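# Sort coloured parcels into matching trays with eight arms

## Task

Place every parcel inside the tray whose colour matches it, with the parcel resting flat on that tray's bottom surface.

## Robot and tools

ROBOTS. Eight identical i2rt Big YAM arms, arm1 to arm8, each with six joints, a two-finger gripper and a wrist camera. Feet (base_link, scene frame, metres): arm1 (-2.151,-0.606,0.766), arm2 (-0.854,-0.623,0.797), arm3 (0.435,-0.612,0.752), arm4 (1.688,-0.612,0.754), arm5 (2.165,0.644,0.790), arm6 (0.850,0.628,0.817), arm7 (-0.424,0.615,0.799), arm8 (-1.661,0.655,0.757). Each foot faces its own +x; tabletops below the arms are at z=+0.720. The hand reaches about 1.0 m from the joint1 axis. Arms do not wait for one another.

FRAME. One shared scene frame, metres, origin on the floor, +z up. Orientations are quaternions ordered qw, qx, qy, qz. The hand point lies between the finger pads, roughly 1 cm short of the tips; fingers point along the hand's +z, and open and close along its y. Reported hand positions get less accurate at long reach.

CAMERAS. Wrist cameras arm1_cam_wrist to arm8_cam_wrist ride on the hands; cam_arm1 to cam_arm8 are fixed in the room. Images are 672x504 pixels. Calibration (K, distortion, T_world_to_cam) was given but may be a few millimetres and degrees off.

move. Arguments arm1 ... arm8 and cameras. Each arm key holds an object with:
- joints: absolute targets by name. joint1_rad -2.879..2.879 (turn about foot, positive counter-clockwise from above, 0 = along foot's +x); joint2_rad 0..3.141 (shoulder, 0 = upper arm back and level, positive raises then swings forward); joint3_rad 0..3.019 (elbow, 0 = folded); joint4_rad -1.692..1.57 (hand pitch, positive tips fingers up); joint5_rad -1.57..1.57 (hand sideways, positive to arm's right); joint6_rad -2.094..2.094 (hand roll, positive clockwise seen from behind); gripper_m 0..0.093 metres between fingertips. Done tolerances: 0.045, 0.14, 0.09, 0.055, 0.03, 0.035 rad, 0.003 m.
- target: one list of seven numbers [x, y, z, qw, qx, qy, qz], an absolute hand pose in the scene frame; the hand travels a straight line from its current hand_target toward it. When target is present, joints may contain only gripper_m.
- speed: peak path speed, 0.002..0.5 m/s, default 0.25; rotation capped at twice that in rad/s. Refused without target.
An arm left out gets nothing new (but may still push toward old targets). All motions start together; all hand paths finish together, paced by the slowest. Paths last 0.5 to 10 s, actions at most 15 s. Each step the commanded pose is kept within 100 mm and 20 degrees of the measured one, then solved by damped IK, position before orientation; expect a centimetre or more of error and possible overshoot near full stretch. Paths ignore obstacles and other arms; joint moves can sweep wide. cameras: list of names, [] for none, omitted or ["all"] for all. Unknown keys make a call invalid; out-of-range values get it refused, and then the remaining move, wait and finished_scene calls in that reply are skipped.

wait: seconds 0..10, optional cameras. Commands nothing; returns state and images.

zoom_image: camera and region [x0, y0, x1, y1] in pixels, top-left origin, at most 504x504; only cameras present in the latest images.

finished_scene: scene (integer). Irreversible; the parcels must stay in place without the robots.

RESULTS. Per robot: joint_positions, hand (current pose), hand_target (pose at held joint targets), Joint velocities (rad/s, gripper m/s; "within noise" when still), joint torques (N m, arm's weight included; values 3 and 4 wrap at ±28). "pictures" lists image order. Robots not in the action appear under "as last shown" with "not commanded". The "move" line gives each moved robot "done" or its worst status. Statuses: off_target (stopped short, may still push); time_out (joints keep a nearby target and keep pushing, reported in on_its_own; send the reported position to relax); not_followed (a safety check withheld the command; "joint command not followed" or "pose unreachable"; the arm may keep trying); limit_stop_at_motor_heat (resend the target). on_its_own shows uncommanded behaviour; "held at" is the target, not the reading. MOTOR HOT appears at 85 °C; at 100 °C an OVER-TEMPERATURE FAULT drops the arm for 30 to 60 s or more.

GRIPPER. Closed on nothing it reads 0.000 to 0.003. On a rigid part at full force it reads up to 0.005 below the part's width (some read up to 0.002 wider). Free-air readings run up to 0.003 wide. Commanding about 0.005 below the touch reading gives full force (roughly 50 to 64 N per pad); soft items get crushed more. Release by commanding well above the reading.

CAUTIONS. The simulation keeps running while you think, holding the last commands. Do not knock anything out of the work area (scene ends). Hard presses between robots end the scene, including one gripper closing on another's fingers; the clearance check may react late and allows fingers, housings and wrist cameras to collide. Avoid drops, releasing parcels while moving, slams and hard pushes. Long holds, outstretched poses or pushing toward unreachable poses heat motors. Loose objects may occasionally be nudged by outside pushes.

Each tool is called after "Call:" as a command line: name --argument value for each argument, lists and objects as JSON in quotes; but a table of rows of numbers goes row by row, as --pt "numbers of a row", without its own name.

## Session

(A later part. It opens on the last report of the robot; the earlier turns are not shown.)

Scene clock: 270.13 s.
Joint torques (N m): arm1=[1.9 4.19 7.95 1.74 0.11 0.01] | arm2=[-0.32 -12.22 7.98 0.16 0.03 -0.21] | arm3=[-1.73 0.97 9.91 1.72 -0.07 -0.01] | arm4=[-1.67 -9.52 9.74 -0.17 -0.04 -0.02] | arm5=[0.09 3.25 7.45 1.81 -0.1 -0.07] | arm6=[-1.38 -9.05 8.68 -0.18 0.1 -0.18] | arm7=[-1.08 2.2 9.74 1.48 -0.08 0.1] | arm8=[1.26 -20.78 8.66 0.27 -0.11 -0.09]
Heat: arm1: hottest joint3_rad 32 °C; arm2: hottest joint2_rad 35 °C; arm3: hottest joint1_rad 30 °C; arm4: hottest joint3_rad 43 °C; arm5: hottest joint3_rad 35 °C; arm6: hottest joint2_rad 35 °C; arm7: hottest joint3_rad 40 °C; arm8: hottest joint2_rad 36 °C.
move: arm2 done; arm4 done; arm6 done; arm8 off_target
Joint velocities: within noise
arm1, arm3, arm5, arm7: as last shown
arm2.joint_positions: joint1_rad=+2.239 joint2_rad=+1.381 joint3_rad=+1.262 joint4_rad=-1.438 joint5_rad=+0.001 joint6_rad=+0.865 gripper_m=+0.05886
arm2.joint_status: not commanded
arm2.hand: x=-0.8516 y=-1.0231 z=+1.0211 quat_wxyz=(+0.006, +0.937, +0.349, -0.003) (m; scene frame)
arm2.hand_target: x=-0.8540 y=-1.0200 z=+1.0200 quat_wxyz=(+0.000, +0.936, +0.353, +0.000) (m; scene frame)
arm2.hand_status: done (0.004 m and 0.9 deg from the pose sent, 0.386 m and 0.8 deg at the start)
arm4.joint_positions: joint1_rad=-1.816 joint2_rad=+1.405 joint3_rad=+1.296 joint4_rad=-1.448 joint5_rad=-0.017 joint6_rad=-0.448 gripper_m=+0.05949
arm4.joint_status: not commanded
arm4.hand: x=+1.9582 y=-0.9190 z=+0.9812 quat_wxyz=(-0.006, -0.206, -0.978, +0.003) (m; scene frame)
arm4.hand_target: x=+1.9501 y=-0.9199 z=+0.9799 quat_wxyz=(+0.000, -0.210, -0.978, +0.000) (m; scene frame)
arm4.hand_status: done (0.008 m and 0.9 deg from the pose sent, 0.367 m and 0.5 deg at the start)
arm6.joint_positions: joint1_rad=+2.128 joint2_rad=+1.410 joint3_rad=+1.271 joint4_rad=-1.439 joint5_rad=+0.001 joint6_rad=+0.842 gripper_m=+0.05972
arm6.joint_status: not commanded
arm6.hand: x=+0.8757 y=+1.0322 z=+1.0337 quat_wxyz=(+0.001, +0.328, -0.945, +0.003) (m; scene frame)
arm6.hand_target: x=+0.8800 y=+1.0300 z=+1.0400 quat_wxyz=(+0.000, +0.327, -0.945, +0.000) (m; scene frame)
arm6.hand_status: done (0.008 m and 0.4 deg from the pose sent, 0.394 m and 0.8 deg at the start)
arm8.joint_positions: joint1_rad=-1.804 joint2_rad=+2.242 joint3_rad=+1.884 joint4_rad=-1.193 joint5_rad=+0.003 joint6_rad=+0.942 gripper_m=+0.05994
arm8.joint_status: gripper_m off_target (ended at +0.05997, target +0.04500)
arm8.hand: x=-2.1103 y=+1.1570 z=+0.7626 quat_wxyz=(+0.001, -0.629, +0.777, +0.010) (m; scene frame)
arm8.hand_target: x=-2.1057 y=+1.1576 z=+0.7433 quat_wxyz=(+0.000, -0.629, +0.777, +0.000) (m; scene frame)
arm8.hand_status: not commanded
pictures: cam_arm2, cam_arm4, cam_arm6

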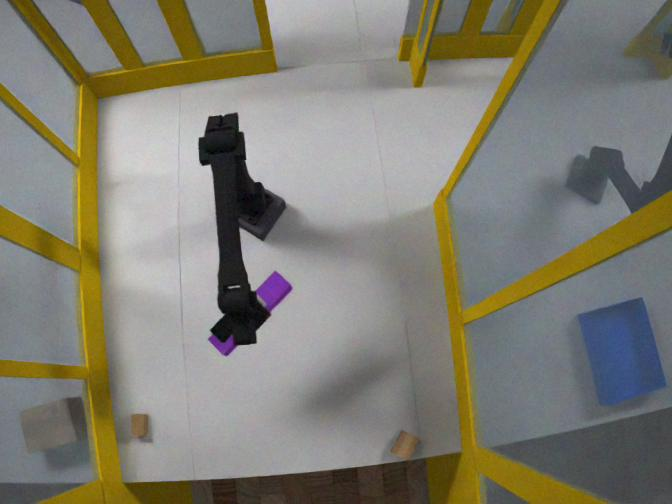

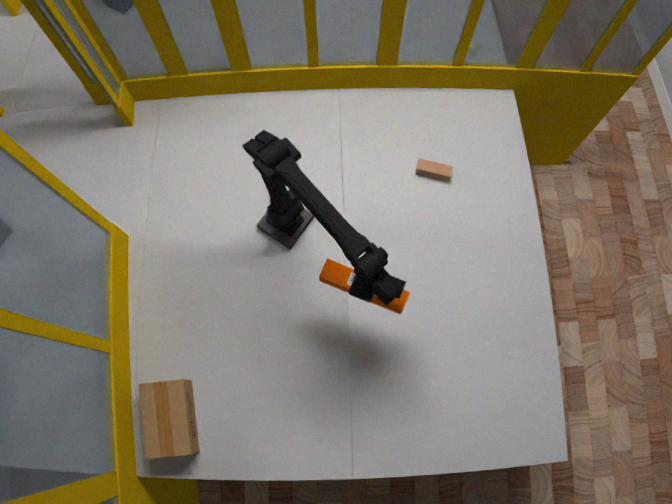

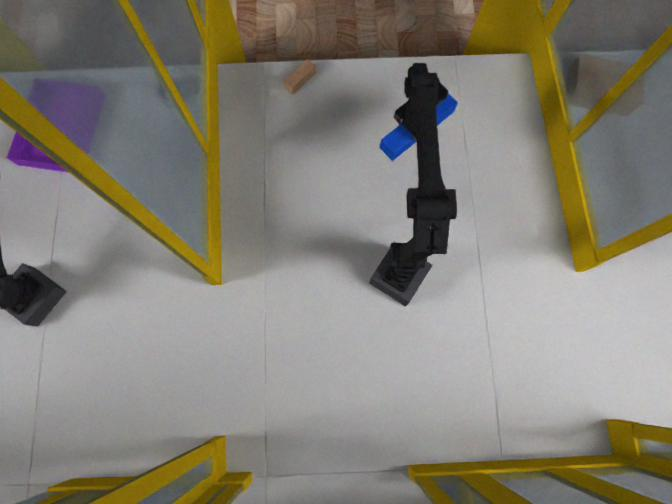

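Call:
move --arm8 '{"target":[-1.921,0.958,0.99,0,-0.629,0.777,0],"speed":0.3}' --arm2 '{"joints":{"joint1_rad":-1.452,"joint6_rad":-0.28}}' --arm6 '{"joints":{"joint1_rad":-1.36,"joint6_rad":-0.23}}' --arm4 '{"joints":{"joint1_rad":1.765,"joint6_rad":-0.43}}' --cameras '[]'

Scene clock: 293.60 s.
Joint torques (N m): arm1=[2.32 4.54 7.95 1.68 0.12 0.03] | arm2=[0.09 -13.92 7.95 0.16 -0.07 -0.21] | arm3=[-1.61 0.97 9.92 1.69 -0.06 0] | arm4=[0.79 -10.64 9.72 -0.2 -0.11 0.1] | arm5=[-0.26 3.08 7.45 1.91 -0.11 -0.03] | arm6=[-1.03 -9.47 8.69 -0.16 -0.04 -0.17] | arm7=[-1.14 2.2 9.78 1.47 -0.07 0.11] | arm8=[1.38 -10.46 9.29 -0.47 -0.11 -0.09]
Heat: arm1: hottest joint3_rad 32 °C; arm2: hottest joint3_rad 36 °C; arm3: hottest joint1_rad 30 °C; arm4: hottest joint3_rad 42 °C; arm5: hottest joint3_rad 35 °C; arm6: hottest joint2_rad 34 °C; arm7: hottest joint3_rad 40 °C; arm8: hottest joint2_rad 36 °C.
move: arm2 done; arm4 done; arm6 done; arm8 done
Joint velocities: within noise
arm1, arm3, arm5, arm7: as last shown
arm2.joint_positions: joint1_rad=-1.450 joint2_rad=+1.397 joint3_rad=+1.262 joint4_rad=-1.438 joint5_rad=+0.001 joint6_rad=-0.265 gripper_m=+0.05883
arm2.joint_status: all done
arm2.hand: x=-0.6472 y=-0.2793 z=+1.0156 quat_wxyz=(+0.001, +0.604, -0.797, +0.000) (m; scene frame)
arm2.hand_target: x=-0.6491 y=-0.2834 z=+1.0208 quat_wxyz=(-0.001, +0.609, -0.793, -0.001) (m; scene frame)
arm2.hand_status: not commanded
arm4.joint_positions: joint1_rad=+1.755 joint2_rad=+1.419 joint3_rad=+1.296 joint4_rad=-1.448 joint5_rad=-0.016 joint6_rad=-0.437 gripper_m=+0.05960
arm4.joint_status: all done
arm4.hand: x=+1.3169 y=-0.4386 z=+0.9788 quat_wxyz=(+0.012, +1.000, +0.001, -0.009) (m; scene frame)
arm4.hand_target: x=+1.3205 y=-0.4446 z=+0.9828 quat_wxyz=(+0.012, +1.000, +0.003, -0.009) (m; scene frame)
arm4.hand_status: not commanded
arm6.joint_positions: joint1_rad=-1.355 joint2_rad=+1.415 joint3_rad=+1.271 joint4_rad=-1.440 joint5_rad=+0.002 joint6_rad=-0.221 gripper_m=+0.05973
arm6.joint_status: all done
arm6.hand: x=+0.6912 y=+0.2558 z=+1.0317 quat_wxyz=(+0.004, -0.768, -0.640, -0.005) (m; scene frame)
arm6.hand_target: x=+0.6905 y=+0.2585 z=+1.0400 quat_wxyz=(+0.000, -0.767, -0.642, +0.000) (m; scene frame)
arm6.hand_status: not commanded
arm8.joint_positions: joint1_rad=-1.816 joint2_rad=+1.385 joint3_rad=+1.293 joint4_rad=-1.465 joint5_rad=+0.003 joint6_rad=+0.929 gripper_m=+0.05994
arm8.joint_status: not commanded
arm8.hand: x=-1.9256 y=+0.9587 z=+0.9914 quat_wxyz=(+0.001, -0.629, +0.777, +0.007) (m; scene frame)
arm8.hand_target: x=-1.9211 y=+0.9580 z=+0.9901 quat_wxyz=(+0.000, -0.629, +0.777, +0.000) (m; scene frame)
arm8.hand_status: done (0.005 m and 0.8 deg from the pose sent, 0.357 m and 1.2 deg at the start)
pictures: none
No camera images: "cameras" was empty.

Call:
move --arm8 '{"joints":{"joint1_rad":0.44,"joint6_rad":0.22}}' --arm2 '{"target":[-0.477,0.003,0.82,0,-0.609,0.793,0],"speed":0.25}' --arm6 '{"target":[0.578,-0.005,0.82,0,0.766,0.643,0],"speed":0.25}' --arm4 '{"target":[1.067,-0.325,0.82,0,1,0,0],"speed":0.25}' --cameras '["cam_arm2","cam_arm3"]'

Scene clock: 307.87 s.
Joint torques (N m): arm1=[2.2 4.48 7.82 1.66 0.1 0.01] | arm2=[0.09 -26.81 12.15 0.1 -0.01 -0.21] | arm3=[-1.67 1.03 9.89 1.69 -0.06 -0.01] | arm4=[1.03 -18.14 15.04 -0.29 -0.02 0.11] | arm5=[-0.32 2.96 7.43 1.88 -0.1 -0.04] | arm6=[-0.85 -17.55 12.3 -0.27 -0.05 -0.18] | arm7=[-1.2 2.26 9.78 1.47 -0.07 0.1] | arm8=[2.02 -10.7 9.29 -0.51 -0.09 -0.08]
Heat: arm1: hottest joint3_rad 32 °C; arm2: hottest joint3_rad 36 °C; arm3: hottest joint1_rad 30 °C; arm4: hottest joint3_rad 42 °C; arm5: hottest joint3_rad 35 °C; arm6: hottest joint2_rad 34 °C; arm7: hottest joint3_rad 40 °C; arm8: hottest joint2_rad 35 °C.
move: arm2 off_target; arm4 off_target; arm6 off_target; arm8 done
Joint velocities: within noise
arm1.joint_positions: joint1_rad=+1.423 joint2_rad=+0.521 joint3_rad=+1.431 joint4_rad=-1.508 joint5_rad=+0.032 joint6_rad=-0.133 gripper_m=+0.09398
arm1.joint_status: not commanded
arm1.hand: x=-2.0589 y=-0.4651 z=+1.3059 quat_wxyz=(-0.429, +0.470, -0.750, -0.179) (m; scene frame)
arm1.hand_target: x=-2.0623 y=-0.4665 z=+1.3138 quat_wxyz=(-0.436, +0.472, -0.743, -0.185) (m; scene frame)
arm1.hand_status: not commanded
arm2.joint_positions: joint1_rad=-1.450 joint2_rad=+2.415 joint3_rad=+2.218 joint4_rad=-1.404 joint5_rad=+0.001 joint6_rad=-0.265 gripper_m=+0.05883
arm2.joint_status: not commanded
arm2.hand: x=-0.4848 y=-0.0082 z=+0.8086 quat_wxyz=(+0.014, +0.604, -0.797, +0.006) (m; scene frame)
arm2.hand_target: x=-0.4774 y=+0.0023 z=+0.8202 quat_wxyz=(-0.001, +0.609, -0.793, +0.000) (m; scene frame)
arm2.hand_status: off_target (0.018 m and 1.9 deg from the pose sent, 0.383 m and 0.8 deg at the start)
arm3.joint_positions: joint1_rad=-1.179 joint2_rad=+0.623 joint3_rad=+1.443 joint4_rad=-1.225 joint5_rad=+0.214 joint6_rad=-0.288 gripper_m=+0.09397
arm3.joint_status: not commanded
arm3.hand: x=+0.5194 y=-0.3919 z=+1.3440 quat_wxyz=(-0.520, +0.566, -0.607, -0.201) (m; scene frame)
arm3.hand_target: x=+0.5215 y=-0.3965 z=+1.3572 quat_wxyz=(-0.532, +0.555, -0.606, -0.205) (m; scene frame)
arm3.hand_status: not commanded
arm4.joint_positions: joint1_rad=+1.755 joint2_rad=+2.220 joint3_rad=+1.976 joint4_rad=-1.362 joint5_rad=+0.011 joint6_rad=-0.435 gripper_m=+0.05960
arm4.joint_status: not commanded
arm4.hand: x=+1.0845 y=-0.3281 z=+0.8114 quat_wxyz=(+0.007, +1.000, +0.001, +0.012) (m; scene frame)
arm4.hand_target: x=+1.0679 y=-0.3254 z=+0.8202 quat_wxyz=(+0.000, +1.000, +0.000, -0.001) (m; scene frame)
arm4.hand_status: off_target (0.020 m and 1.6 deg from the pose sent, 0.317 m and 1.8 deg at the start)
arm5.joint_positions: joint1_rad=+0.726 joint2_rad=+0.625 joint3_rad=+1.427 joint4_rad=-1.371 joint5_rad=+0.119 joint6_rad=-0.097 gripper_m=+0.09397
arm5.joint_status: not commanded
arm5.hand: x=+1.9510 y=+0.5580 z=+1.3386 quat_wxyz=(+0.034, +0.850, +0.217, -0.478) (m; scene frame)
arm5.hand_target: x=+1.9537 y=+0.5575 z=+1.3511 quat_wxyz=(+0.038, +0.843, +0.217, -0.491) (m; scene frame)
arm5.hand_status: not commanded
arm6.joint_positions: joint1_rad=-1.355 joint2_rad=+2.294 joint3_rad=+1.930 joint4_rad=-1.245 joint5_rad=+0.002 joint6_rad=-0.222 gripper_m=+0.05973
arm6.joint_status: not commanded
arm6.hand: x=+0.5873 y=+0.0115 z=+0.8045 quat_wxyz=(+0.010, -0.767, -0.641, -0.017) (m; scene frame)
arm6.hand_target: x=+0.5784 y=-0.0039 z=+0.8202 quat_wxyz=(+0.000, -0.766, -0.643, +0.000) (m; scene frame)
arm6.hand_status: off_target (0.024 m and 2.3 deg from the pose sent, 0.355 m and 0.8 deg at the start)
arm7.joint_positions: joint1_rad=-1.014 joint2_rad=+0.496 joint3_rad=+1.379 joint4_rad=-1.460 joint5_rad=-0.022 joint6_rad=+0.046 gripper_m=+0.09397
arm7.joint_status: not commanded
arm7.hand: x=-0.4342 y=+0.4441 z=+1.3303 quat_wxyz=(-0.337, -0.657, -0.585, +0.336) (m; scene frame)
arm7.hand_target: x=-0.4355 y=+0.4469 z=+1.3403 quat_wxyz=(-0.342, -0.655, -0.578, +0.345) (m; scene frame)
arm7.hand_status: not commanded
arm8.joint_positions: joint1_rad=+0.437 joint2_rad=+1.388 joint3_rad=+1.293 joint4_rad=-1.465 joint5_rad=+0.001 joint6_rad=+0.227 gripper_m=+0.05998
arm8.joint_status: all done
arm8.hand: x=-1.7296 y=+0.2586 z=+0.9909 quat_wxyz=(-0.004, -0.832, -0.554, +0.004) (m; scene frame)
arm8.hand_target: x=-1.7276 y=+0.2621 z=+0.9908 quat_wxyz=(-0.001, -0.830, -0.558, +0.001) (m; scene frame)
arm8.hand_status: not commanded
pictures: cam_arm2, cam_arm3

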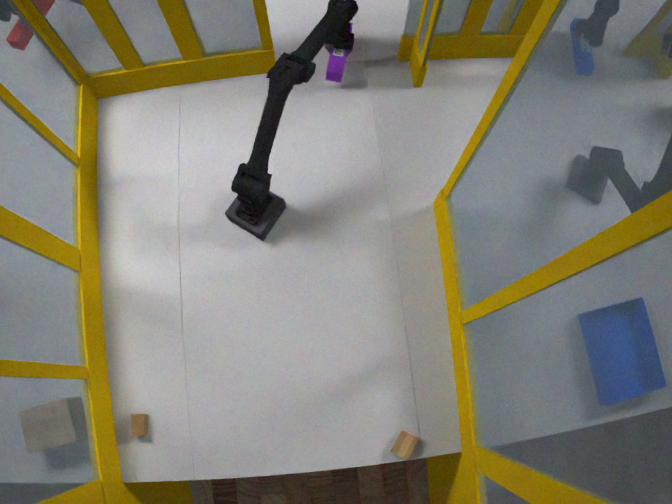

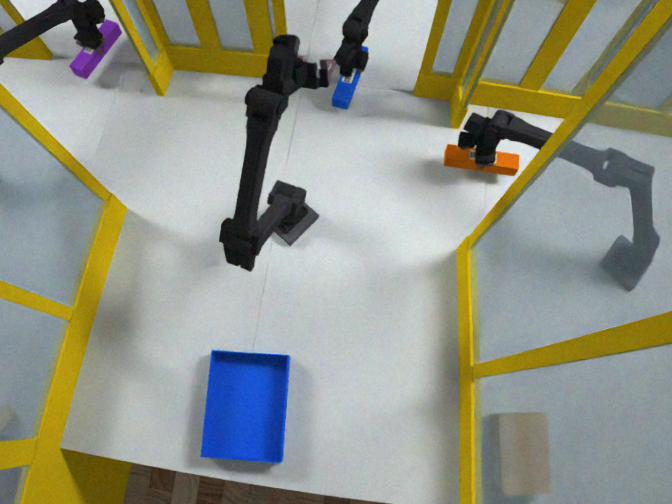

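Call:
move --arm8 '{"target":[-1.77,-0.01,0.82,0,0.829,0.559,0],"speed":0.25}' --arm2 '{"target":[-0.477,0.003,0.754,0,-0.609,0.793,0],"speed":0.08}' --arm6 '{"target":[0.578,-0.005,0.768,0,0.766,0.643,0],"speed":0.08}' --arm4 '{"target":[1.067,-0.325,0.748,0,1,0,0],"speed":0.08}' --cameras '[]'

Scene clock: 317.13 s.
Joint torques (N m): arm1=[2.02 4.25 7.91 1.7 0.09 -0.01] | arm2=[0.15 -27.34 7.87 0.98 -0.02 -0.21] | arm3=[-1.73 0.91 9.91 1.7 -0.05 -0.01] | arm4=[0.85 -18.67 9.5 0.76 -0.02 0.1] | arm5=[-0.5 2.73 7.41 1.76 -0.11 -0.06] | arm6=[-0.91 -17.38 9.37 0.49 -0.06 -0.17] | arm7=[-1.08 2.26 9.83 1.44 -0.06 0.11] | arm8=[2.37 -21.07 13.94 -0.51 -0.09 -0.06]
Heat: arm1: hottest joint3_rad 32 °C; arm2: hottest joint3_rad 37 °C; arm3: hottest joint1_rad 30 °C; arm4: hottest joint3_rad 43 °C; arm5: hottest joint3_rad 35 °C; arm6: hottest joint2_rad 35 °C; arm7: hottest joint3_rad 41 °C; arm8: hottest joint2_rad 35 °C.
move: arm2 done; arm4 off_target; arm6 done; arm8 off_target
Joint velocities: within noise
arm1, arm3, arm5, arm7: as last shown
arm2.joint_positions: joint1_rad=-1.450 joint2_rad=+2.476 joint3_rad=+2.209 joint4_rad=-1.306 joint5_rad=+0.001 joint6_rad=-0.266 gripper_m=+0.05884
arm2.joint_status: not commanded
arm2.hand: x=-0.4786 y=+0.0023 z=+0.7618 quat_wxyz=(+0.001, +0.604, -0.797, +0.000) (m; scene frame)
arm2.hand_target: x=-0.4771 y=+0.0028 z=+0.7539 quat_wxyz=(+0.000, +0.609, -0.793, +0.000) (m; scene frame)
arm2.hand_status: done (0.008 m and 0.8 deg from the pose sent, 0.056 m and 1.9 deg at the start)
arm4.joint_positions: joint1_rad=+1.755 joint2_rad=+2.284 joint3_rad=+1.959 joint4_rad=-1.242 joint5_rad=+0.012 joint6_rad=-0.435 gripper_m=+0.05960
arm4.joint_status: not commanded
arm4.hand: x=+1.0682 y=-0.3213 z=+0.7631 quat_wxyz=(-0.002, +1.000, +0.000, -0.006) (m; scene frame)
arm4.hand_target: x=+1.0674 y=-0.3250 z=+0.7482 quat_wxyz=(+0.000, +1.000, +0.000, +0.000) (m; scene frame)
arm4.hand_status: off_target (0.016 m and 0.7 deg from the pose sent, 0.066 m and 1.6 deg at the start)
arm6.joint_positions: joint1_rad=-1.355 joint2_rad=+2.347 joint3_rad=+1.930 joint4_rad=-1.172 joint5_rad=+0.002 joint6_rad=-0.222 gripper_m=+0.05973
arm6.joint_status: not commanded
arm6.hand: x=+0.5836 y=+0.0026 z=+0.7696 quat_wxyz=(+0.005, -0.768, -0.641, -0.008) (m; scene frame)
arm6.hand_target: x=+0.5781 y=-0.0048 z=+0.7681 quat_wxyz=(+0.000, -0.766, -0.643, +0.000) (m; scene frame)
arm6.hand_status: done (0.010 m and 1.1 deg from the pose sent, 0.041 m and 2.3 deg at the start)
arm8.joint_positions: joint1_rad=+0.439 joint2_rad=+2.190 joint3_rad=+1.927 joint4_rad=-1.331 joint5_rad=+0.001 joint6_rad=+0.227 gripper_m=+0.05998
arm8.joint_status: not commanded
arm8.hand: x=-1.7717 y=+0.0048 z=+0.8121 quat_wxyz=(+0.009, -0.832, -0.555, -0.008) (m; scene frame)
arm8.hand_target: x=-1.7698 y=-0.0094 z=+0.8201 quat_wxyz=(+0.000, -0.829, -0.559, +0.000) (m; scene frame)
arm8.hand_status: off_target (0.017 m and 1.4 deg from the pose sent, 0.321 m and 1.0 deg at the start)
pictures: none
No camera images: "cameras" was empty.

Call:
move --arm8 '{"target":[-1.77,-0.01,0.745,0,0.829,0.559,0],"speed":0.1}' --arm2 '{"target":[-0.477,0.003,0.742,0,-0.609,0.793,0],"speed":0.05}' --arm6 '{"target":[0.578,-0.005,0.761,0,0.766,0.643,0],"speed":0.05}' --arm4 '{"target":[1.067,-0.325,0.733,0,1,0,0],"speed":0.05}' --cameras '[]'

Scene clock: 327.00 s.
Joint torques (N m): arm1=[2.73 4.42 7.94 1.72 0.1 -0.01] | arm2=[0.09 -26.81 7.65 1.02 -0.03 -0.2] | arm3=[-1.73 1.03 9.91 1.69 -0.06 0] | arm4=[0.85 -18.32 9.18 0.88 -0.06 0.1] | arm5=[-0.09 3.14 7.46 1.89 -0.08 -0.07] | arm6=[-0.85 -16.91 9.09 0.5 -0.05 -0.18] | arm7=[-1.03 2.37 9.78 1.42 -0.07 0.11] | arm8=[2.73 -20.95 9.13 0.14 -0.09 -0.08]
Heat: arm1: hottest joint3_rad 32 °C; arm2: hottest joint3_rad 36 °C; arm3: hottest joint1_rad 30 °C; arm4: hottest joint3_rad 42 °C; arm5: hottest joint3_rad 35 °C; arm6: hottest joint2_rad 36 °C; arm7: hottest joint3_rad 41 °C; arm8: hottest joint2_rad 35 °C.
move: arm2 off_target; arm4 off_target; arm6 done; arm8 off_target
Joint velocities: within noise
arm1, arm3, arm5, arm7: as last shown
arm2.joint_positions: joint1_rad=-1.450 joint2_rad=+2.482 joint3_rad=+2.202 joint4_rad=-1.285 joint5_rad=+0.001 joint6_rad=-0.266 gripper_m=+0.05884
arm2.joint_status: not commanded
arm2.hand: x=-0.4776 y=+0.0040 z=+0.7555 quat_wxyz=(-0.003, +0.604, -0.797, -0.001) (m; scene frame)
arm2.hand_target: x=-0.4772 y=+0.0027 z=+0.7420 quat_wxyz=(+0.000, +0.609, -0.793, +0.000) (m; scene frame)
arm2.hand_status: off_target (0.014 m and 0.8 deg from the pose sent, 0.020 m and 0.8 deg at the start)
arm4.joint_positions: joint1_rad=+1.755 joint2_rad=+2.294 joint3_rad=+1.950 joint4_rad=-1.216 joint5_rad=+0.013 joint6_rad=-0.435 gripper_m=+0.05960
arm4.joint_status: not commanded
arm4.hand: x=+1.0668 y=-0.3206 z=+0.7530 quat_wxyz=(-0.003, +1.000, +0.000, -0.008) (m; scene frame)
arm4.hand_target: x=+1.0676 y=-0.3251 z=+0.7333 quat_wxyz=(+0.000, +1.000, +0.000, +0.000) (m; scene frame)
arm4.hand_status: off_target (0.021 m and 1.0 deg from the pose sent, 0.030 m and 0.7 deg at the start)
arm6.joint_positions: joint1_rad=-1.355 joint2_rad=+2.350 joint3_rad=+1.930 joint4_rad=-1.160 joint5_rad=+0.002 joint6_rad=-0.222 gripper_m=+0.05973
arm6.joint_status: not commanded
arm6.hand: x=+0.5826 y=+0.0003 z=+0.7678 quat_wxyz=(+0.003, -0.768, -0.641, -0.004) (m; scene frame)
arm6.hand_target: x=+0.5782 y=-0.0047 z=+0.7611 quat_wxyz=(+0.000, -0.766, -0.643, +0.000) (m; scene frame)
arm6.hand_status: done (0.010 m and 0.6 deg from the pose sent, 0.013 m and 1.1 deg at the start)
arm8.joint_positions: joint1_rad=+0.439 joint2_rad=+2.250 joint3_rad=+1.896 joint4_rad=-1.201 joint5_rad=+0.001 joint6_rad=+0.227 gripper_m=+0.05998
arm8.joint_status: not commanded
arm8.hand: x=-1.7742 y=-0.0101 z=+0.7622 quat_wxyz=(-0.006, -0.832, -0.555, +0.006) (m; scene frame)
arm8.hand_target: x=-1.7699 y=-0.0095 z=+0.7453 quat_wxyz=(+0.000, -0.829, -0.559, +0.000) (m; scene frame)
arm8.hand_status: off_target (0.018 m and 1.1 deg from the pose sent, 0.069 m and 1.5 deg at the start)
pictures: none
No camera images: "cameras" was empty.

Call:
move --arm2 '{"target":[-0.477,0.003,0.738,0,-0.609,0.793,0],"speed":0.05}' --arm6 '{"target":[0.578,-0.005,0.755,0,0.766,0.643,0],"speed":0.05}' --cameras '[]'

Call:
move --arm8 '{"joints":{"gripper_m":0.09}}' --arm2 '{"joints":{"gripper_m":0.09}}' --arm6 '{"joints":{"gripper_m":0.09}}' --arm4 '{"joints":{"gripper_m":0.09}}' --cameras '[]'

Call:
move --arm8 '{"target":[-1.77,-0.01,0.86,0,0.829,0.559,0],"speed":0.2}' --arm2 '{"target":[-0.477,0.003,0.86,0,-0.609,0.793,0],"speed":0.2}' --arm6 '{"target":[0.578,-0.005,0.88,0,0.766,0.643,0],"speed":0.2}' --arm4 '{"target":[1.067,-0.325,0.86,0,1,0,0],"speed":0.2}' --cameras '[]'

Call:
move --arm8 '{"target":[-1.71,0.35,0.99,0,0.829,0.559,0],"speed":0.35}' --arm2 '{"target":[-0.687,-0.34,1.02,0,-0.609,0.793,0],"speed":0.35}' --arm6 '{"target":[0.73,0.35,1.05,0,0.766,0.643,0],"speed":0.35}' --arm4 '{"target":[1.40,-0.48,0.99,0,1,0,0],"speed":0.35}' --cameras '["cam_arm1","cam_arm2","cam_arm3","cam_arm6"]'

Scene clock: 347.80 s.
Joint torques (N m): arm1=[2.02 4.31 7.98 1.69 0.08 0.02] | arm2=[0.09 -26.46 7.39 1.22 -0.03 -0.21] | arm3=[-1.67 0.91 9.92 1.68 -0.06 -0.01] | arm4=[0.91 -18.32 9.17 0.88 -0.05 0.1] | arm5=[-0.15 3.25 7.43 1.84 -0.11 -0.07] | arm6=[-0.85 -16.62 8.84 0.46 -0.05 -0.17] | arm7=[-1.32 2.37 9.77 1.46 -0.07 0.11] | arm8=[2.37 -20.84 9.11 0.14 -0.09 -0.09]
Heat: arm1: hottest joint3_rad 32 °C; arm2: hottest joint2_rad 38 °C; arm3: hottest joint1_rad 30 °C; arm4: hottest joint3_rad 41 °C; arm5: hottest joint3_rad 35 °C; arm6: hottest joint3_rad 36 °C; arm7: hottest joint3_rad 41 °C; arm8: hottest joint2_rad 35 °C.
move: arm2 off_target; arm6 off_target
Joint velocities: within noise
arm1, arm3, arm4, arm5, arm7, arm8: as last shown
arm2.joint_positions: joint1_rad=-1.450 joint2_rad=+2.482 joint3_rad=+2.202 joint4_rad=-1.285 joint5_rad=+0.001 joint6_rad=-0.266 gripper_m=+0.05884
arm2.joint_status: not commanded
arm2.hand: x=-0.4775 y=+0.0041 z=+0.7555 quat_wxyz=(-0.003, +0.604, -0.797, -0.001) (m; scene frame)
arm2.hand_target: x=-0.4773 y=+0.0026 z=+0.7381 quat_wxyz=(+0.000, +0.609, -0.793, +0.000) (m; scene frame)
arm2.hand_status: off_target (0.018 m and 0.9 deg from the pose sent, 0.018 m and 0.8 deg at the start)
arm6.joint_positions: joint1_rad=-1.355 joint2_rad=+2.353 joint3_rad=+1.930 joint4_rad=-1.148 joint5_rad=+0.002 joint6_rad=-0.222 gripper_m=+0.05973
arm6.joint_status: not commanded
arm6.hand: x=+0.5817 y=-0.0019 z=+0.7658 quat_wxyz=(+0.001, -0.768, -0.641, +0.000) (m; scene frame)
arm6.hand_target: x=+0.5782 y=-0.0046 z=+0.7549 quat_wxyz=(+0.000, -0.766, -0.643, +0.000) (m; scene frame)
arm6.hand_status: off_target (0.012 m and 0.3 deg from the pose sent, 0.014 m and 0.6 deg at the start)
pictures: none
No camera images: "cameras" was empty.

Scene clock: 348.53 s.
Joint torques (N m): arm1=[2.26 4.31 8.02 1.7 0.09 0.01] | arm2=[0.15 -26.75 7.38 0.99 -0.03 -0.2] | arm3=[-1.55 0.97 9.88 1.68 -0.05 -0.02] | arm4=[0.85 -18.32 9.17 0.76 -0.06 0.1] | arm5=[-0.32 3.31 7.41 1.77 -0.08 -0.07] | arm6=[-0.91 -17.85 8.76 0.46 -0.05 -0.18] | arm7=[-1.2 2.37 9.76 1.47 -0.07 0.11] | arm8=[2.2 -20.95 9.07 0.17 -0.11 -0.08]
Heat: arm1: hottest joint3_rad 32 °C; arm2: hottest joint2_rad 38 °C; arm3: hottest joint1_rad 30 °C; arm4: hottest joint3_rad 41 °C; arm5: hottest joint3_rad 35 °C; arm6: hottest joint3_rad 36 °C; arm7: hottest joint3_rad 41 °C; arm8: hottest joint2_rad 35 °C.
move: arm2 done; arm4 done; arm6 done; arm8 done
Joint velocities: within noise
arm1, arm3, arm5, arm7: as last shown
arm2.joint_positions: joint1_rad=-1.450 joint2_rad=+2.485 joint3_rad=+2.202 joint4_rad=-1.278 joint5_rad=+0.001 joint6_rad=-0.266 gripper_m=+0.08990
arm2.joint_status: all done
arm2.hand: x=-0.4769 y=+0.0051 z=+0.7533 quat_wxyz=(-0.005, +0.604, -0.797, -0.002) (m; scene frame)
arm2.hand_target: x=-0.4773 y=+0.0026 z=+0.7381 quat_wxyz=(+0.000, +0.609, -0.793, +0.000) (m; scene frame)
arm2.hand_status: not commanded
arm4.joint_positions: joint1_rad=+1.755 joint2_rad=+2.294 joint3_rad=+1.950 joint4_rad=-1.213 joint5_rad=+0.013 joint6_rad=-0.435 gripper_m=+0.08988
arm4.joint_status: all done
arm4.hand: x=+1.0663 y=-0.3204 z=+0.7530 quat_wxyz=(-0.004, +1.000, +0.000, -0.010) (m; scene frame)
arm4.hand_target: x=+1.0676 y=-0.3252 z=+0.7333 quat_wxyz=(+0.000, +1.000, +0.000, +0.000) (m; scene frame)
arm4.hand_status: not commanded
arm6.joint_positions: joint1_rad=-1.355 joint2_rad=+2.367 joint3_rad=+1.930 joint4_rad=-1.148 joint5_rad=+0.002 joint6_rad=-0.222 gripper_m=+0.08985
arm6.joint_status: all done
arm6.hand: x=+0.5827 y=+0.0004 z=+0.7567 quat_wxyz=(+0.004, -0.768, -0.641, -0.006) (m; scene frame)
arm6.hand_target: x=+0.5781 y=-0.0047 z=+0.7552 quat_wxyz=(+0.000, -0.766, -0.643, +0.000) (m; scene frame)
arm6.hand_status: not commanded
arm8.joint_positions: joint1_rad=+0.439 joint2_rad=+2.251 joint3_rad=+1.896 joint4_rad=-1.200 joint5_rad=+0.001 joint6_rad=+0.227 gripper_m=+0.08990
arm8.joint_status: all done
arm8.hand: x=-1.7742 y=-0.0101 z=+0.7617 quat_wxyz=(-0.006, -0.832, -0.555, +0.006) (m; scene frame)
arm8.hand_target: x=-1.7699 y=-0.0096 z=+0.7452 quat_wxyz=(+0.000, -0.829, -0.559, +0.000) (m; scene frame)
arm8.hand_status: not commanded
pictures: none
No camera images: "cameras" was empty.

Scene clock: 350.10 s.
Joint torques (N m): arm1=[2.14 4.37 7.98 1.73 0.09 0.02] | arm2=[0.15 -27.05 12.03 0.06 -0.02 -0.2] | arm3=[-1.67 1.03 9.92 1.69 -0.05 0] | arm4=[1.08 -19.14 14.6 -0.34 -0.07 0.11] | arm5=[-0.5 3.25 7.45 1.83 -0.1 -0.04] | arm6=[-0.91 -19.19 12.18 -0.24 -0.03 -0.18] | arm7=[-1.08 2.2 9.77 1.51 -0.07 0.11] | arm8=[2.32 -22.48 13.61 -0.65 -0.11 -0.07]
Heat: arm1: hottest joint3_rad 32 °C; arm2: hottest joint2_rad 38 °C; arm3: hottest joint1_rad 30 °C; arm4: hottest joint3_rad 41 °C; arm5: hottest joint3_rad 35 °C; arm6: hottest joint3_rad 36 °C; arm7: hottest joint3_rad 41 °C; arm8: hottest joint2_rad 35 °C.
move: arm2 off_target; arm4 off_target; arm6 off_target; arm8 off_target
Joint velocities: within noise
arm1, arm3, arm5, arm7: as last shown
arm2.joint_positions: joint1_rad=-1.450 joint2_rad=+2.401 joint3_rad=+2.294 joint4_rad=-1.494 joint5_rad=+0.001 joint6_rad=-0.266 gripper_m=+0.08993
arm2.joint_status: not commanded
arm2.hand: x=-0.4837 y=-0.0063 z=+0.8470 quat_wxyz=(+0.014, +0.604, -0.797, +0.006) (m; scene frame)
arm2.hand_target: x=-0.4774 y=+0.0023 z=+0.8600 quat_wxyz=(-0.001, +0.609, -0.793, +0.000) (m; scene frame)
arm2.hand_status: off_target (0.017 m and 1.9 deg from the pose sent, 0.107 m and 1.0 deg at the start)
arm4.joint_positions: joint1_rad=+1.755 joint2_rad=+2.213 joint3_rad=+2.054 joint4_rad=-1.454 joint5_rad=+0.013 joint6_rad=-0.434 gripper_m=+0.08991
arm4.joint_status: not commanded
arm4.hand: x=+1.0821 y=-0.3263 z=+0.8452 quat_wxyz=(+0.008, +1.000, +0.000, +0.016) (m; scene frame)
arm4.hand_target: x=+1.0679 y=-0.3254 z=+0.8600 quat_wxyz=(+0.000, +1.000, +0.000, +0.000) (m; scene frame)
arm4.hand_status: off_target (0.021 m and 2.0 deg from the pose sent, 0.107 m and 1.2 deg at the start)
arm6.joint_positions: joint1_rad=-1.355 joint2_rad=+2.263 joint3_rad=+2.009 joint4_rad=-1.368 joint5_rad=+0.002 joint6_rad=-0.222 gripper_m=+0.08988
arm6.joint_status: not commanded
arm6.hand: x=+0.5865 y=+0.0093 z=+0.8545 quat_wxyz=(+0.012, -0.767, -0.641, -0.022) (m; scene frame)
arm6.hand_target: x=+0.5785 y=-0.0039 z=+0.8803 quat_wxyz=(+0.000, -0.766, -0.643, +0.000) (m; scene frame)
arm6.hand_status: off_target (0.030 m and 3.0 deg from the pose sent, 0.124 m and 0.8 deg at the start)
arm8.joint_positions: joint1_rad=+0.439 joint2_rad=+2.184 joint3_rad=+1.998 joint4_rad=-1.421 joint5_rad=+0.001 joint6_rad=+0.227 gripper_m=+0.08992
arm8.joint_status: not commanded
arm8.hand: x=-1.7720 y=+0.0031 z=+0.8426 quat_wxyz=(+0.013, -0.832, -0.555, -0.012) (m; scene frame)
arm8.hand_target: x=-1.7698 y=-0.0093 z=+0.8603 quat_wxyz=(+0.000, -0.829, -0.559, +0.000) (m; scene frame)
arm8.hand_status: off_target (0.022 m and 2.1 deg from the pose sent, 0.098 m and 1.1 deg at the start)
pictures: none
No camera images: "cameras" was empty.

Scene clock: 352.23 s.
Joint torques (N m): arm1=[2.37 4.37 7.97 1.83 0.11 0.03] | arm2=[0.79 -8.64 7.95 0.18 -0.03 -0.11] | arm3=[-1.61 0.97 9.92 1.7 -0.06 -0.01] | arm4=[1.61 -5.89 9.65 -0.16 -0.06 0.15] | arm5=[-0.56 3.19 7.51 1.83 -0.06 -0.06] | arm6=[-0.97 -5.01 8.58 -0.2 -0.05 -0.18] | arm7=[-1.14 2.32 9.77 1.51 -0.06 0.1] | arm8=[2.14 -6.36 9.11 -0.55 -0.09 -0.05]
Heat: arm1: hottest joint3_rad 32 °C; arm2: hottest joint2_rad 38 °C; arm3: hottest joint1_rad 30 °C; arm4: hottest joint3_rad 41 °C; arm5: hottest joint3_rad 35 °C; arm6: hottest joint3_rad 36 °C; arm7: hottest joint3_rad 41 °C; arm8: hottest joint2_rad 35 °C.
move: arm2 done; arm4 done; arm6 done; arm8 done
Joint velocities: within noise
arm1, arm3, arm5, arm7: as last shown
arm2.joint_positions: joint1_rad=-1.448 joint2_rad=+1.198 joint3_rad=+1.102 joint4_rad=-1.456 joint5_rad=+0.001 joint6_rad=-0.266 gripper_m=+0.08993
arm2.joint_status: not commanded
arm2.hand: x=-0.6834 y=-0.3385 z=+1.0228 quat_wxyz=(-0.009, +0.605, -0.797, -0.003) (m; scene frame)
arm2.hand_target: x=-0.6870 y=-0.3399 z=+1.0201 quat_wxyz=(+0.000, +0.609, -0.793, +0.000) (m; scene frame)
arm2.hand_status: done (0.005 m and 1.3 deg from the pose sent, 0.427 m and 1.9 deg at the start)
arm4.joint_positions: joint1_rad=+1.763 joint2_rad=+1.175 joint3_rad=+1.115 joint4_rad=-1.499 joint5_rad=+0.013 joint6_rad=-0.419 gripper_m=+0.08991
arm4.joint_status: not commanded
arm4.hand: x=+1.3980 y=-0.4734 z=+0.9931 quat_wxyz=(-0.003, +1.000, -0.004, -0.009) (m; scene frame)
arm4.hand_target: x=+1.4001 y=-0.4799 z=+0.9900 quat_wxyz=(+0.000, +1.000, +0.000, +0.000) (m; scene frame)
arm4.hand_status: done (0.008 m and 1.1 deg from the pose sent, 0.382 m and 2.0 deg at the start)
arm6.joint_positions: joint1_rad=-1.355 joint2_rad=+1.137 joint3_rad=+1.067 joint4_rad=-1.500 joint5_rad=+0.002 joint6_rad=-0.224 gripper_m=+0.08988
arm6.joint_status: not commanded
arm6.hand: x=+0.7302 y=+0.3474 z=+1.0475 quat_wxyz=(+0.000, -0.767, -0.641, +0.001) (m; scene frame)
arm6.hand_target: x=+0.7300 y=+0.3500 z=+1.0499 quat_wxyz=(+0.000, -0.766, -0.643, +0.000) (m; scene frame)
arm6.hand_status: done (0.004 m and 0.3 deg from the pose sent, 0.418 m and 3.0 deg at the start)
arm8.joint_positions: joint1_rad=+0.441 joint2_rad=+1.147 joint3_rad=+1.086 joint4_rad=-1.495 joint5_rad=+0.001 joint6_rad=+0.227 gripper_m=+0.08992
arm8.joint_status: not commanded
arm8.hand: x=-1.7132 y=+0.3467 z=+0.9924 quat_wxyz=(-0.006, -0.831, -0.556, +0.006) (m; scene frame)
arm8.hand_target: x=-1.7101 y=+0.3499 z=+0.9901 quat_wxyz=(+0.000, -0.829, -0.559, +0.000) (m; scene frame)
arm8.hand_status: done (0.005 m and 1.0 deg from the pose sent, 0.382 m and 2.2 deg at the start)
pictures: cam_arm1, cam_arm2, cam_arm3, cam_arm6

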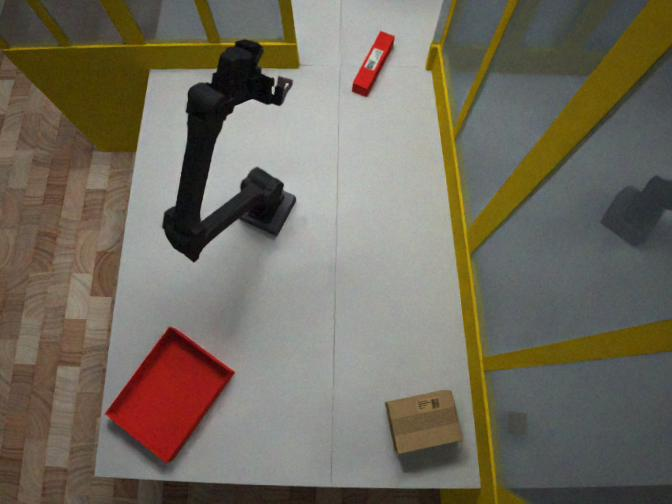

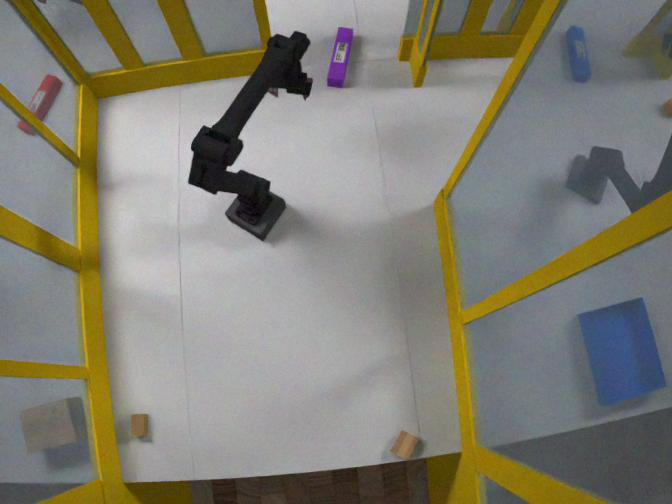

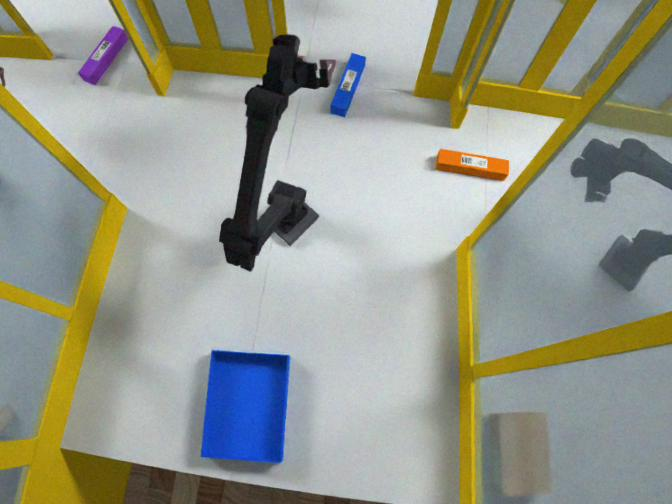

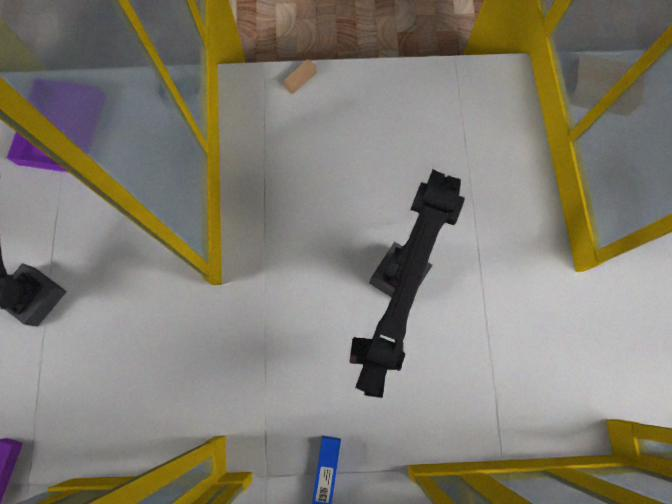

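Call:
move --arm1 '{"target":[-1.766,0.002,0.88,0,-0.559,0.829,0],"speed":0.4}' --arm7 '{"target":[-0.479,-0.007,0.88,0,0.797,0.604,0],"speed":0.4}' --arm3 '{"target":[0.584,0.01,0.88,0,-0.641,0.768,0],"speed":0.4}' --arm6 '{"joints":{"joint1_rad":0.17,"joint6_rad":0}}' --arm4 '{"joints":{"joint1_rad":0.9}}' --arm2 '{"joints":{"joint1_rad":-0.9}}' --arm8 '{"joints":{"joint1_rad":0.0}}' --cameras '["arm1_cam_wrist","arm7_cam_wrist","arm3_cam_wrist"]'

Scene clock: 374.40 s.
Joint torques (N m): arm1=[1.55 -20.95 12.57 -0.18 -0.06 -0.1] | arm2=[0.67 -8.64 7.94 0.18 -0.02 -0.1] | arm3=[-1.9 -22.83 13.78 -0.34 -0.27 0.13] | arm4=[-1.2 -6.12 9.62 -0.2 -0.09 0.11] | arm5=[-0.38 2.96 7.46 1.85 -0.08 -0.06] | arm6=[0.15 -5.07 8.61 -0.14 0.05 0] | arm7=[-0.91 -16.03 14.35 -0.4 -0.2 0.21] | arm8=[1.2 -6.42 9.1 -0.53 -0.09 -0.03]
Heat: arm1: hottest joint3_rad 33 °C; arm2: hottest joint2_rad 36 °C; arm3: hottest joint1_rad 30 °C; arm4: hottest joint3_rad 42 °C; arm5: hottest joint3_rad 35 °C; arm6: hottest joint2_rad 34 °C; arm7: hottest joint3_rad 41 °C; arm8: hottest joint2_rad 34 °C.
move: arm1 off_target; arm2 done; arm3 off_target; arm4 done; arm6 done; arm7 off_target; arm8 done
Joint velocities: within noise
arm1.joint_positions: joint1_rad=+1.423 joint2_rad=+2.319 joint3_rad=+2.318 joint4_rad=-1.578 joint5_rad=-0.005 joint6_rad=-0.175 gripper_m=+0.09398
arm1.joint_status: not commanded
arm1.hand: x=-1.7684 y=-0.0084 z=+0.8768 quat_wxyz=(+0.006, +0.554, -0.833, +0.004) (m; scene frame)
arm1.hand_target: x=-1.7663 y=+0.0015 z=+0.8800 quat_wxyz=(-0.001, +0.559, -0.829, +0.000) (m; scene frame)
arm1.hand_status: off_target (0.011 m and 1.1 deg from the pose sent, 0.697 m and 55.5 deg at the start)
arm2.joint_positions: joint1_rad=-0.906 joint2_rad=+1.198 joint3_rad=+1.102 joint4_rad=-1.456 joint5_rad=+0.000 joint6_rad=-0.266 gripper_m=+0.08993
arm2.joint_status: all done
arm2.hand: x=-0.8550 y=-0.2913 z=+1.0229 quat_wxyz=(-0.008, +0.796, -0.605, -0.006) (m; scene frame)
arm2.hand_target: x=-0.8567 y=-0.2943 z=+1.0202 quat_wxyz=(+0.000, +0.799, -0.601, +0.000) (m; scene frame)
arm2.hand_status: not commanded
arm3.joint_positions: joint1_rad=-1.182 joint2_rad=+2.075 joint3_rad=+1.858 joint4_rad=-1.407 joint5_rad=+0.000 joint6_rad=-0.073 gripper_m=+0.09397
arm3.joint_status: not commanded
arm3.hand: x=+0.5723 y=-0.0037 z=+0.8572 quat_wxyz=(+0.018, +0.652, -0.757, +0.016) (m; scene frame)
arm3.hand_target: x=+0.5838 y=+0.0087 z=+0.8801 quat_wxyz=(+0.000, +0.641, -0.768, +0.000) (m; scene frame)
arm3.hand_status: off_target (0.029 m and 3.2 deg from the pose sent, 0.617 m and 68.1 deg at the start)
arm4.joint_positions: joint1_rad=+0.914 joint2_rad=+1.175 joint3_rad=+1.115 joint4_rad=-1.499 joint5_rad=+0.013 joint6_rad=-0.418 gripper_m=+0.08992
arm4.joint_status: all done
arm4.hand: x=+1.5992 y=-0.2999 z=+0.9890 quat_wxyz=(-0.002, +0.909, -0.416, -0.002) (m; scene frame)
arm4.hand_target: x=+1.6050 y=-0.3030 z=+0.9859 quat_wxyz=(+0.005, +0.905, -0.426, +0.004) (m; scene frame)
arm4.hand_status: not commanded
arm5: as last shown
arm6.joint_positions: joint1_rad=+0.161 joint2_rad=+1.137 joint3_rad=+1.068 joint4_rad=-1.500 joint5_rad=+0.000 joint6_rad=-0.009 gripper_m=+0.08990
arm6.joint_status: all done
arm6.hand: x=+1.1244 y=+0.4931 z=+1.0475 quat_wxyz=(-0.001, -0.222, -0.975, +0.000) (m; scene frame)
arm6.hand_target: x=+1.1236 y=+0.4966 z=+1.0500 quat_wxyz=(+0.000, -0.222, -0.975, +0.000) (m; scene frame)
arm6.hand_status: not commanded
arm7.joint_positions: joint1_rad=-1.012 joint2_rad=+2.038 joint3_rad=+1.704 joint4_rad=-1.271 joint5_rad=+0.003 joint6_rad=+0.177 gripper_m=+0.09397
arm7.joint_status: not commanded
arm7.hand: x=-0.4735 y=+0.0112 z=+0.8646 quat_wxyz=(+0.015, -0.792, -0.610, -0.011) (m; scene frame)
arm7.hand_target: x=-0.4791 y=-0.0060 z=+0.8803 quat_wxyz=(+0.000, -0.797, -0.604, +0.000) (m; scene frame)
arm7.hand_status: off_target (0.025 m and 2.3 deg from the pose sent, 0.639 m and 57.4 deg at the start)
arm8.joint_positions: joint1_rad=+0.006 joint2_rad=+1.147 joint3_rad=+1.086 joint4_rad=-1.495 joint5_rad=+0.001 joint6_rad=+0.227 gripper_m=+0.08992
arm8.joint_status: all done
arm8.hand: x=-1.8382 y=+0.3973 z=+0.9923 quat_wxyz=(-0.004, -0.931, -0.364, +0.007) (m; scene frame)
arm8.hand_target: x=-1.8377 y=+0.4014 z=+0.9900 quat_wxyz=(+0.000, -0.933, -0.361, +0.000) (m; scene frame)
arm8.hand_status: not commanded
pictures: arm1_cam_wrist, arm3_cam_wrist, arm7_cam_wrist
camera_calibration:
arm1_cam_wrist: T_world_to_cam=[[0.916064, -0.401011, -0.0041765, 1.6213], [-0.322384, -0.742562, 0.587086, -1.08642], [-0.238529, -0.536462, -0.809514, 0.410042], [0, 0, 0, 1]] pos_world=[-1.73766, 0.0633964, 0.97653]
arm3_cam_wrist: T_world_to_cam=[[0.988216, -0.152721, 0.0103143, -0.576027], [-0.126164, -0.774509, 0.619854, -0.456115], [-0.0866759, -0.613851, -0.784649, 0.84391], [0, 0, 0, 1]] pos_world=[0.58484, 0.0767981, 0.95084]
arm7_cam_wrist: T_world_to_cam=[[-0.970743, 0.239038, 0.0227819, -0.4852], [0.20462, 0.773842, 0.599416, -0.423684], [0.125653, 0.58654, -0.800113, 0.865942], [0, 0, 0, 1]] pos_world=[-0.493119, -0.0640642, 0.957869]

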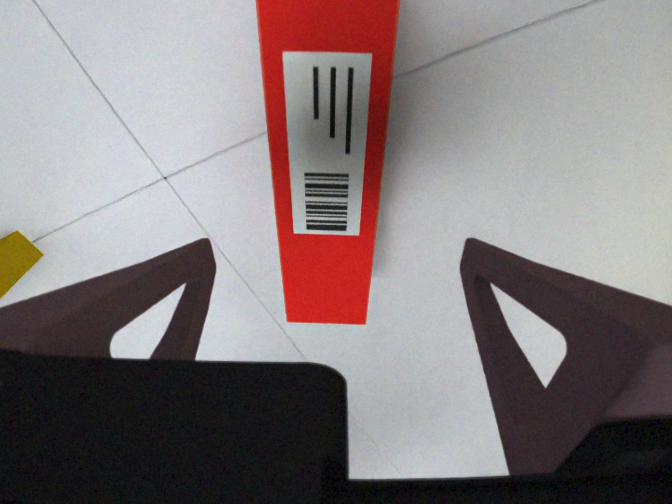

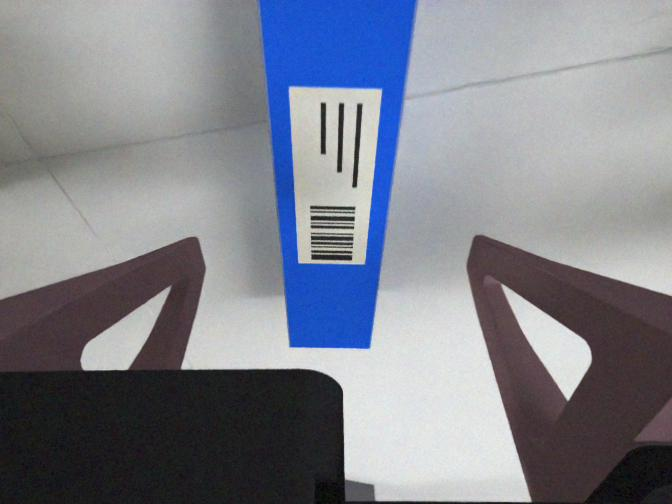

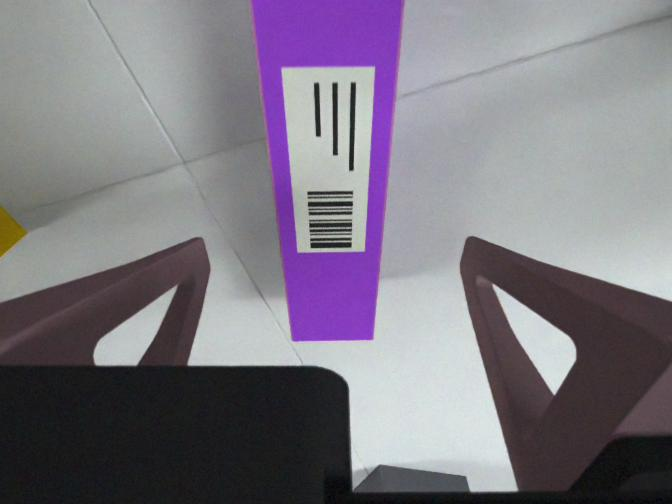

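Call:
move --arm1 '{"target":[-1.766,0.002,0.752,0,-0.559,0.829,0],"speed":0.15}' --arm7 '{"target":[-0.479,-0.007,0.757,0,0.797,0.604,0],"speed":0.15}' --arm3 '{"target":[0.584,0.01,0.755,0,-0.641,0.768,0],"speed":0.15}' --cameras '["arm1_cam_wrist","arm7_cam_wrist","arm3_cam_wrist"]'

Scene clock: 382.57 s.
Joint torques (N m): arm1=[1.61 -21.66 8.23 0.73 -0.04 -0.06] | arm2=[0.67 -8.64 7.94 0.18 -0.02 -0.11] | arm3=[-1.73 -22.65 8.95 0.61 -0.26 0.12] | arm4=[-1.2 -6.07 9.63 -0.2 -0.08 0.11] | arm5=[-0.21 2.55 7.41 1.77 -0.07 -0.04] | arm6=[0.15 -5.07 8.59 -0.14 0.04 0] | arm7=[-1.08 -16.73 8.31 0.58 -0.19 0.19] | arm8=[1.26 -6.42 9.14 -0.5 -0.08 -0.05]
Heat: arm1: hottest joint3_rad 34 °C; arm2: hottest joint2_rad 35 °C; arm3: hottest joint2_rad 31 °C; arm4: hottest joint3_rad 42 °C; arm5: hottest joint3_rad 35 °C; arm6: hottest joint2_rad 34 °C; arm7: hottest joint3_rad 43 °C; arm8: hottest joint3_rad 34 °C.
move: arm1 off_target; arm3 done; arm7 done
Joint velocities: within noise
arm1.joint_positions: joint1_rad=+1.423 joint2_rad=+2.388 joint3_rad=+2.153 joint4_rad=-1.320 joint5_rad=-0.005 joint6_rad=-0.175 gripper_m=+0.09398
arm1.joint_status: not commanded
arm1.hand: x=-1.7623 y=-0.0008 z=+0.7659 quat_wxyz=(-0.004, +0.554, -0.833, +0.000) (m; scene frame)
arm1.hand_target: x=-1.7661 y=+0.0017 z=+0.7522 quat_wxyz=(+0.000, +0.559, -0.829, +0.000) (m; scene frame)
arm1.hand_status: off_target (0.015 m and 0.9 deg from the pose sent, 0.125 m and 1.1 deg at the start)
arm2, arm4, arm8: as last shown
arm3.joint_positions: joint1_rad=-1.182 joint2_rad=+2.175 joint3_rad=+1.743 joint4_rad=-1.164 joint5_rad=+0.000 joint6_rad=-0.072 gripper_m=+0.09397
arm3.joint_status: not commanded
arm3.hand: x=+0.5750 y=+0.0063 z=+0.7542 quat_wxyz=(+0.006, +0.652, -0.758, +0.007) (m; scene frame)
arm3.hand_target: x=+0.5841 y=+0.0098 z=+0.7550 quat_wxyz=(+0.000, +0.641, -0.768, +0.000) (m; scene frame)
arm3.hand_status: done (0.010 m and 2.0 deg from the pose sent, 0.104 m and 3.2 deg at the start)
arm5.joint_positions: joint1_rad=+0.726 joint2_rad=+0.625 joint3_rad=+1.427 joint4_rad=-1.371 joint5_rad=+0.119 joint6_rad=-0.097 gripper_m=+0.09397
arm5.joint_status: not commanded
arm5.hand: x=+1.9510 y=+0.5580 z=+1.3386 quat_wxyz=(+0.034, +0.850, +0.217, -0.478) (m; scene frame)
arm5.hand_target: x=+1.9537 y=+0.5575 z=+1.3511 quat_wxyz=(+0.038, +0.843, +0.217, -0.491) (m; scene frame)
arm5.hand_status: not commanded
arm6.joint_positions: joint1_rad=+0.161 joint2_rad=+1.137 joint3_rad=+1.067 joint4_rad=-1.500 joint5_rad=+0.000 joint6_rad=-0.009 gripper_m=+0.08990
arm6.joint_status: not commanded
arm6.hand: x=+1.1243 y=+0.4931 z=+1.0474 quat_wxyz=(+0.000, -0.222, -0.975, +0.000) (m; scene frame)
arm6.hand_target: x=+1.1235 y=+0.4966 z=+1.0498 quat_wxyz=(+0.000, -0.222, -0.975, +0.000) (m; scene frame)
arm6.hand_status: not commanded
arm7.joint_positions: joint1_rad=-1.012 joint2_rad=+2.174 joint3_rad=+1.653 joint4_rad=-1.044 joint5_rad=+0.003 joint6_rad=+0.178 gripper_m=+0.09397
arm7.joint_status: not commanded
arm7.hand: x=-0.4751 y=-0.0084 z=+0.7656 quat_wxyz=(+0.000, -0.792, -0.610, +0.003) (m; scene frame)
arm7.hand_target: x=-0.4790 y=-0.0069 z=+0.7572 quat_wxyz=(+0.000, -0.797, -0.604, +0.000) (m; scene frame)
arm7.hand_status: done (0.009 m and 0.9 deg from the pose sent, 0.109 m and 2.3 deg at the start)
pictures: arm1_cam_wrist, arm3_cam_wrist, arm7_cam_wrist
camera_calibration:
arm1_cam_wrist: T_world_to_cam=[[0.916165, -0.400801, -0.000532018, 1.61579], [-0.329523, -0.753987, 0.568259, -1.01183], [-0.22816, -0.520443, -0.82285, 0.354378], [0, 0, 0, 1]] pos_world=[-1.7329, 0.0691348, 0.867442]
arm3_cam_wrist: T_world_to_cam=[[0.987993, -0.154008, 0.0122849, -0.577501], [-0.130841, -0.791779, 0.59663, -0.363905], [-0.0821588, -0.591073, -0.802423, 0.780073], [0, 0, 0, 1]] pos_world=[0.587043, 0.0840078, 0.850159]
arm7_cam_wrist: T_world_to_cam=[[-0.970481, 0.24063, 0.0162307, -0.474704], [0.207197, 0.797419, 0.566739, -0.322343], [0.123432, 0.553372, -0.823738, 0.815195], [0, 0, 0, 1]] pos_world=[-0.494523, -0.079836, 0.861896]

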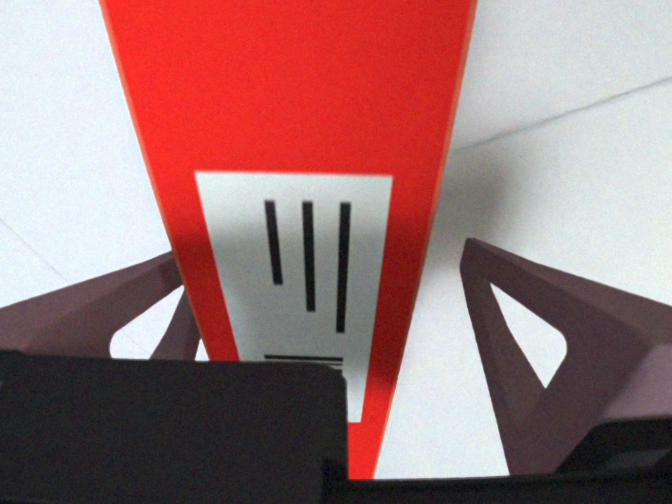

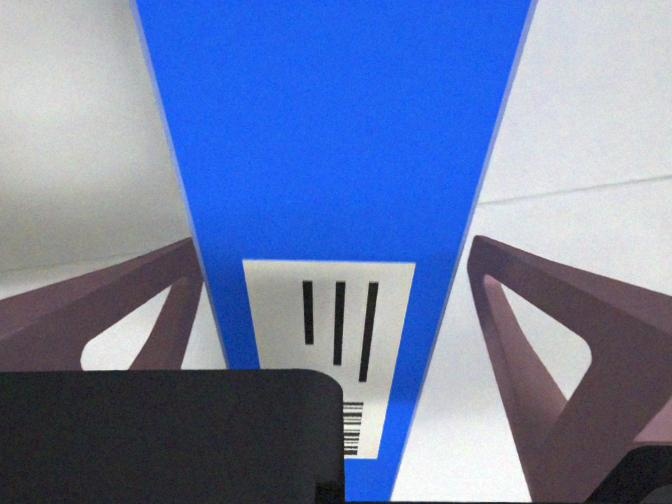

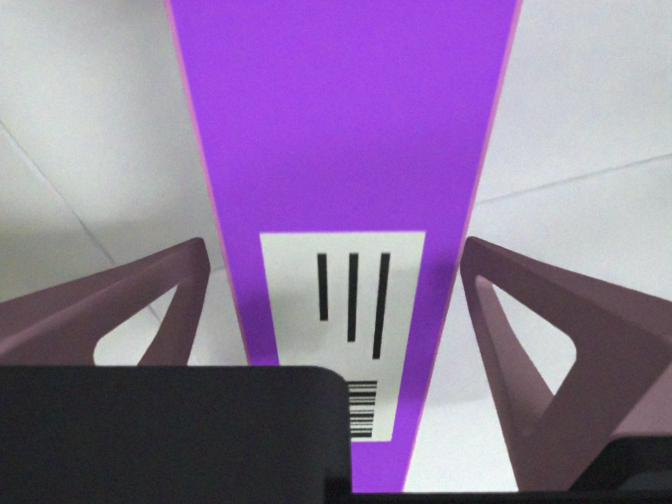

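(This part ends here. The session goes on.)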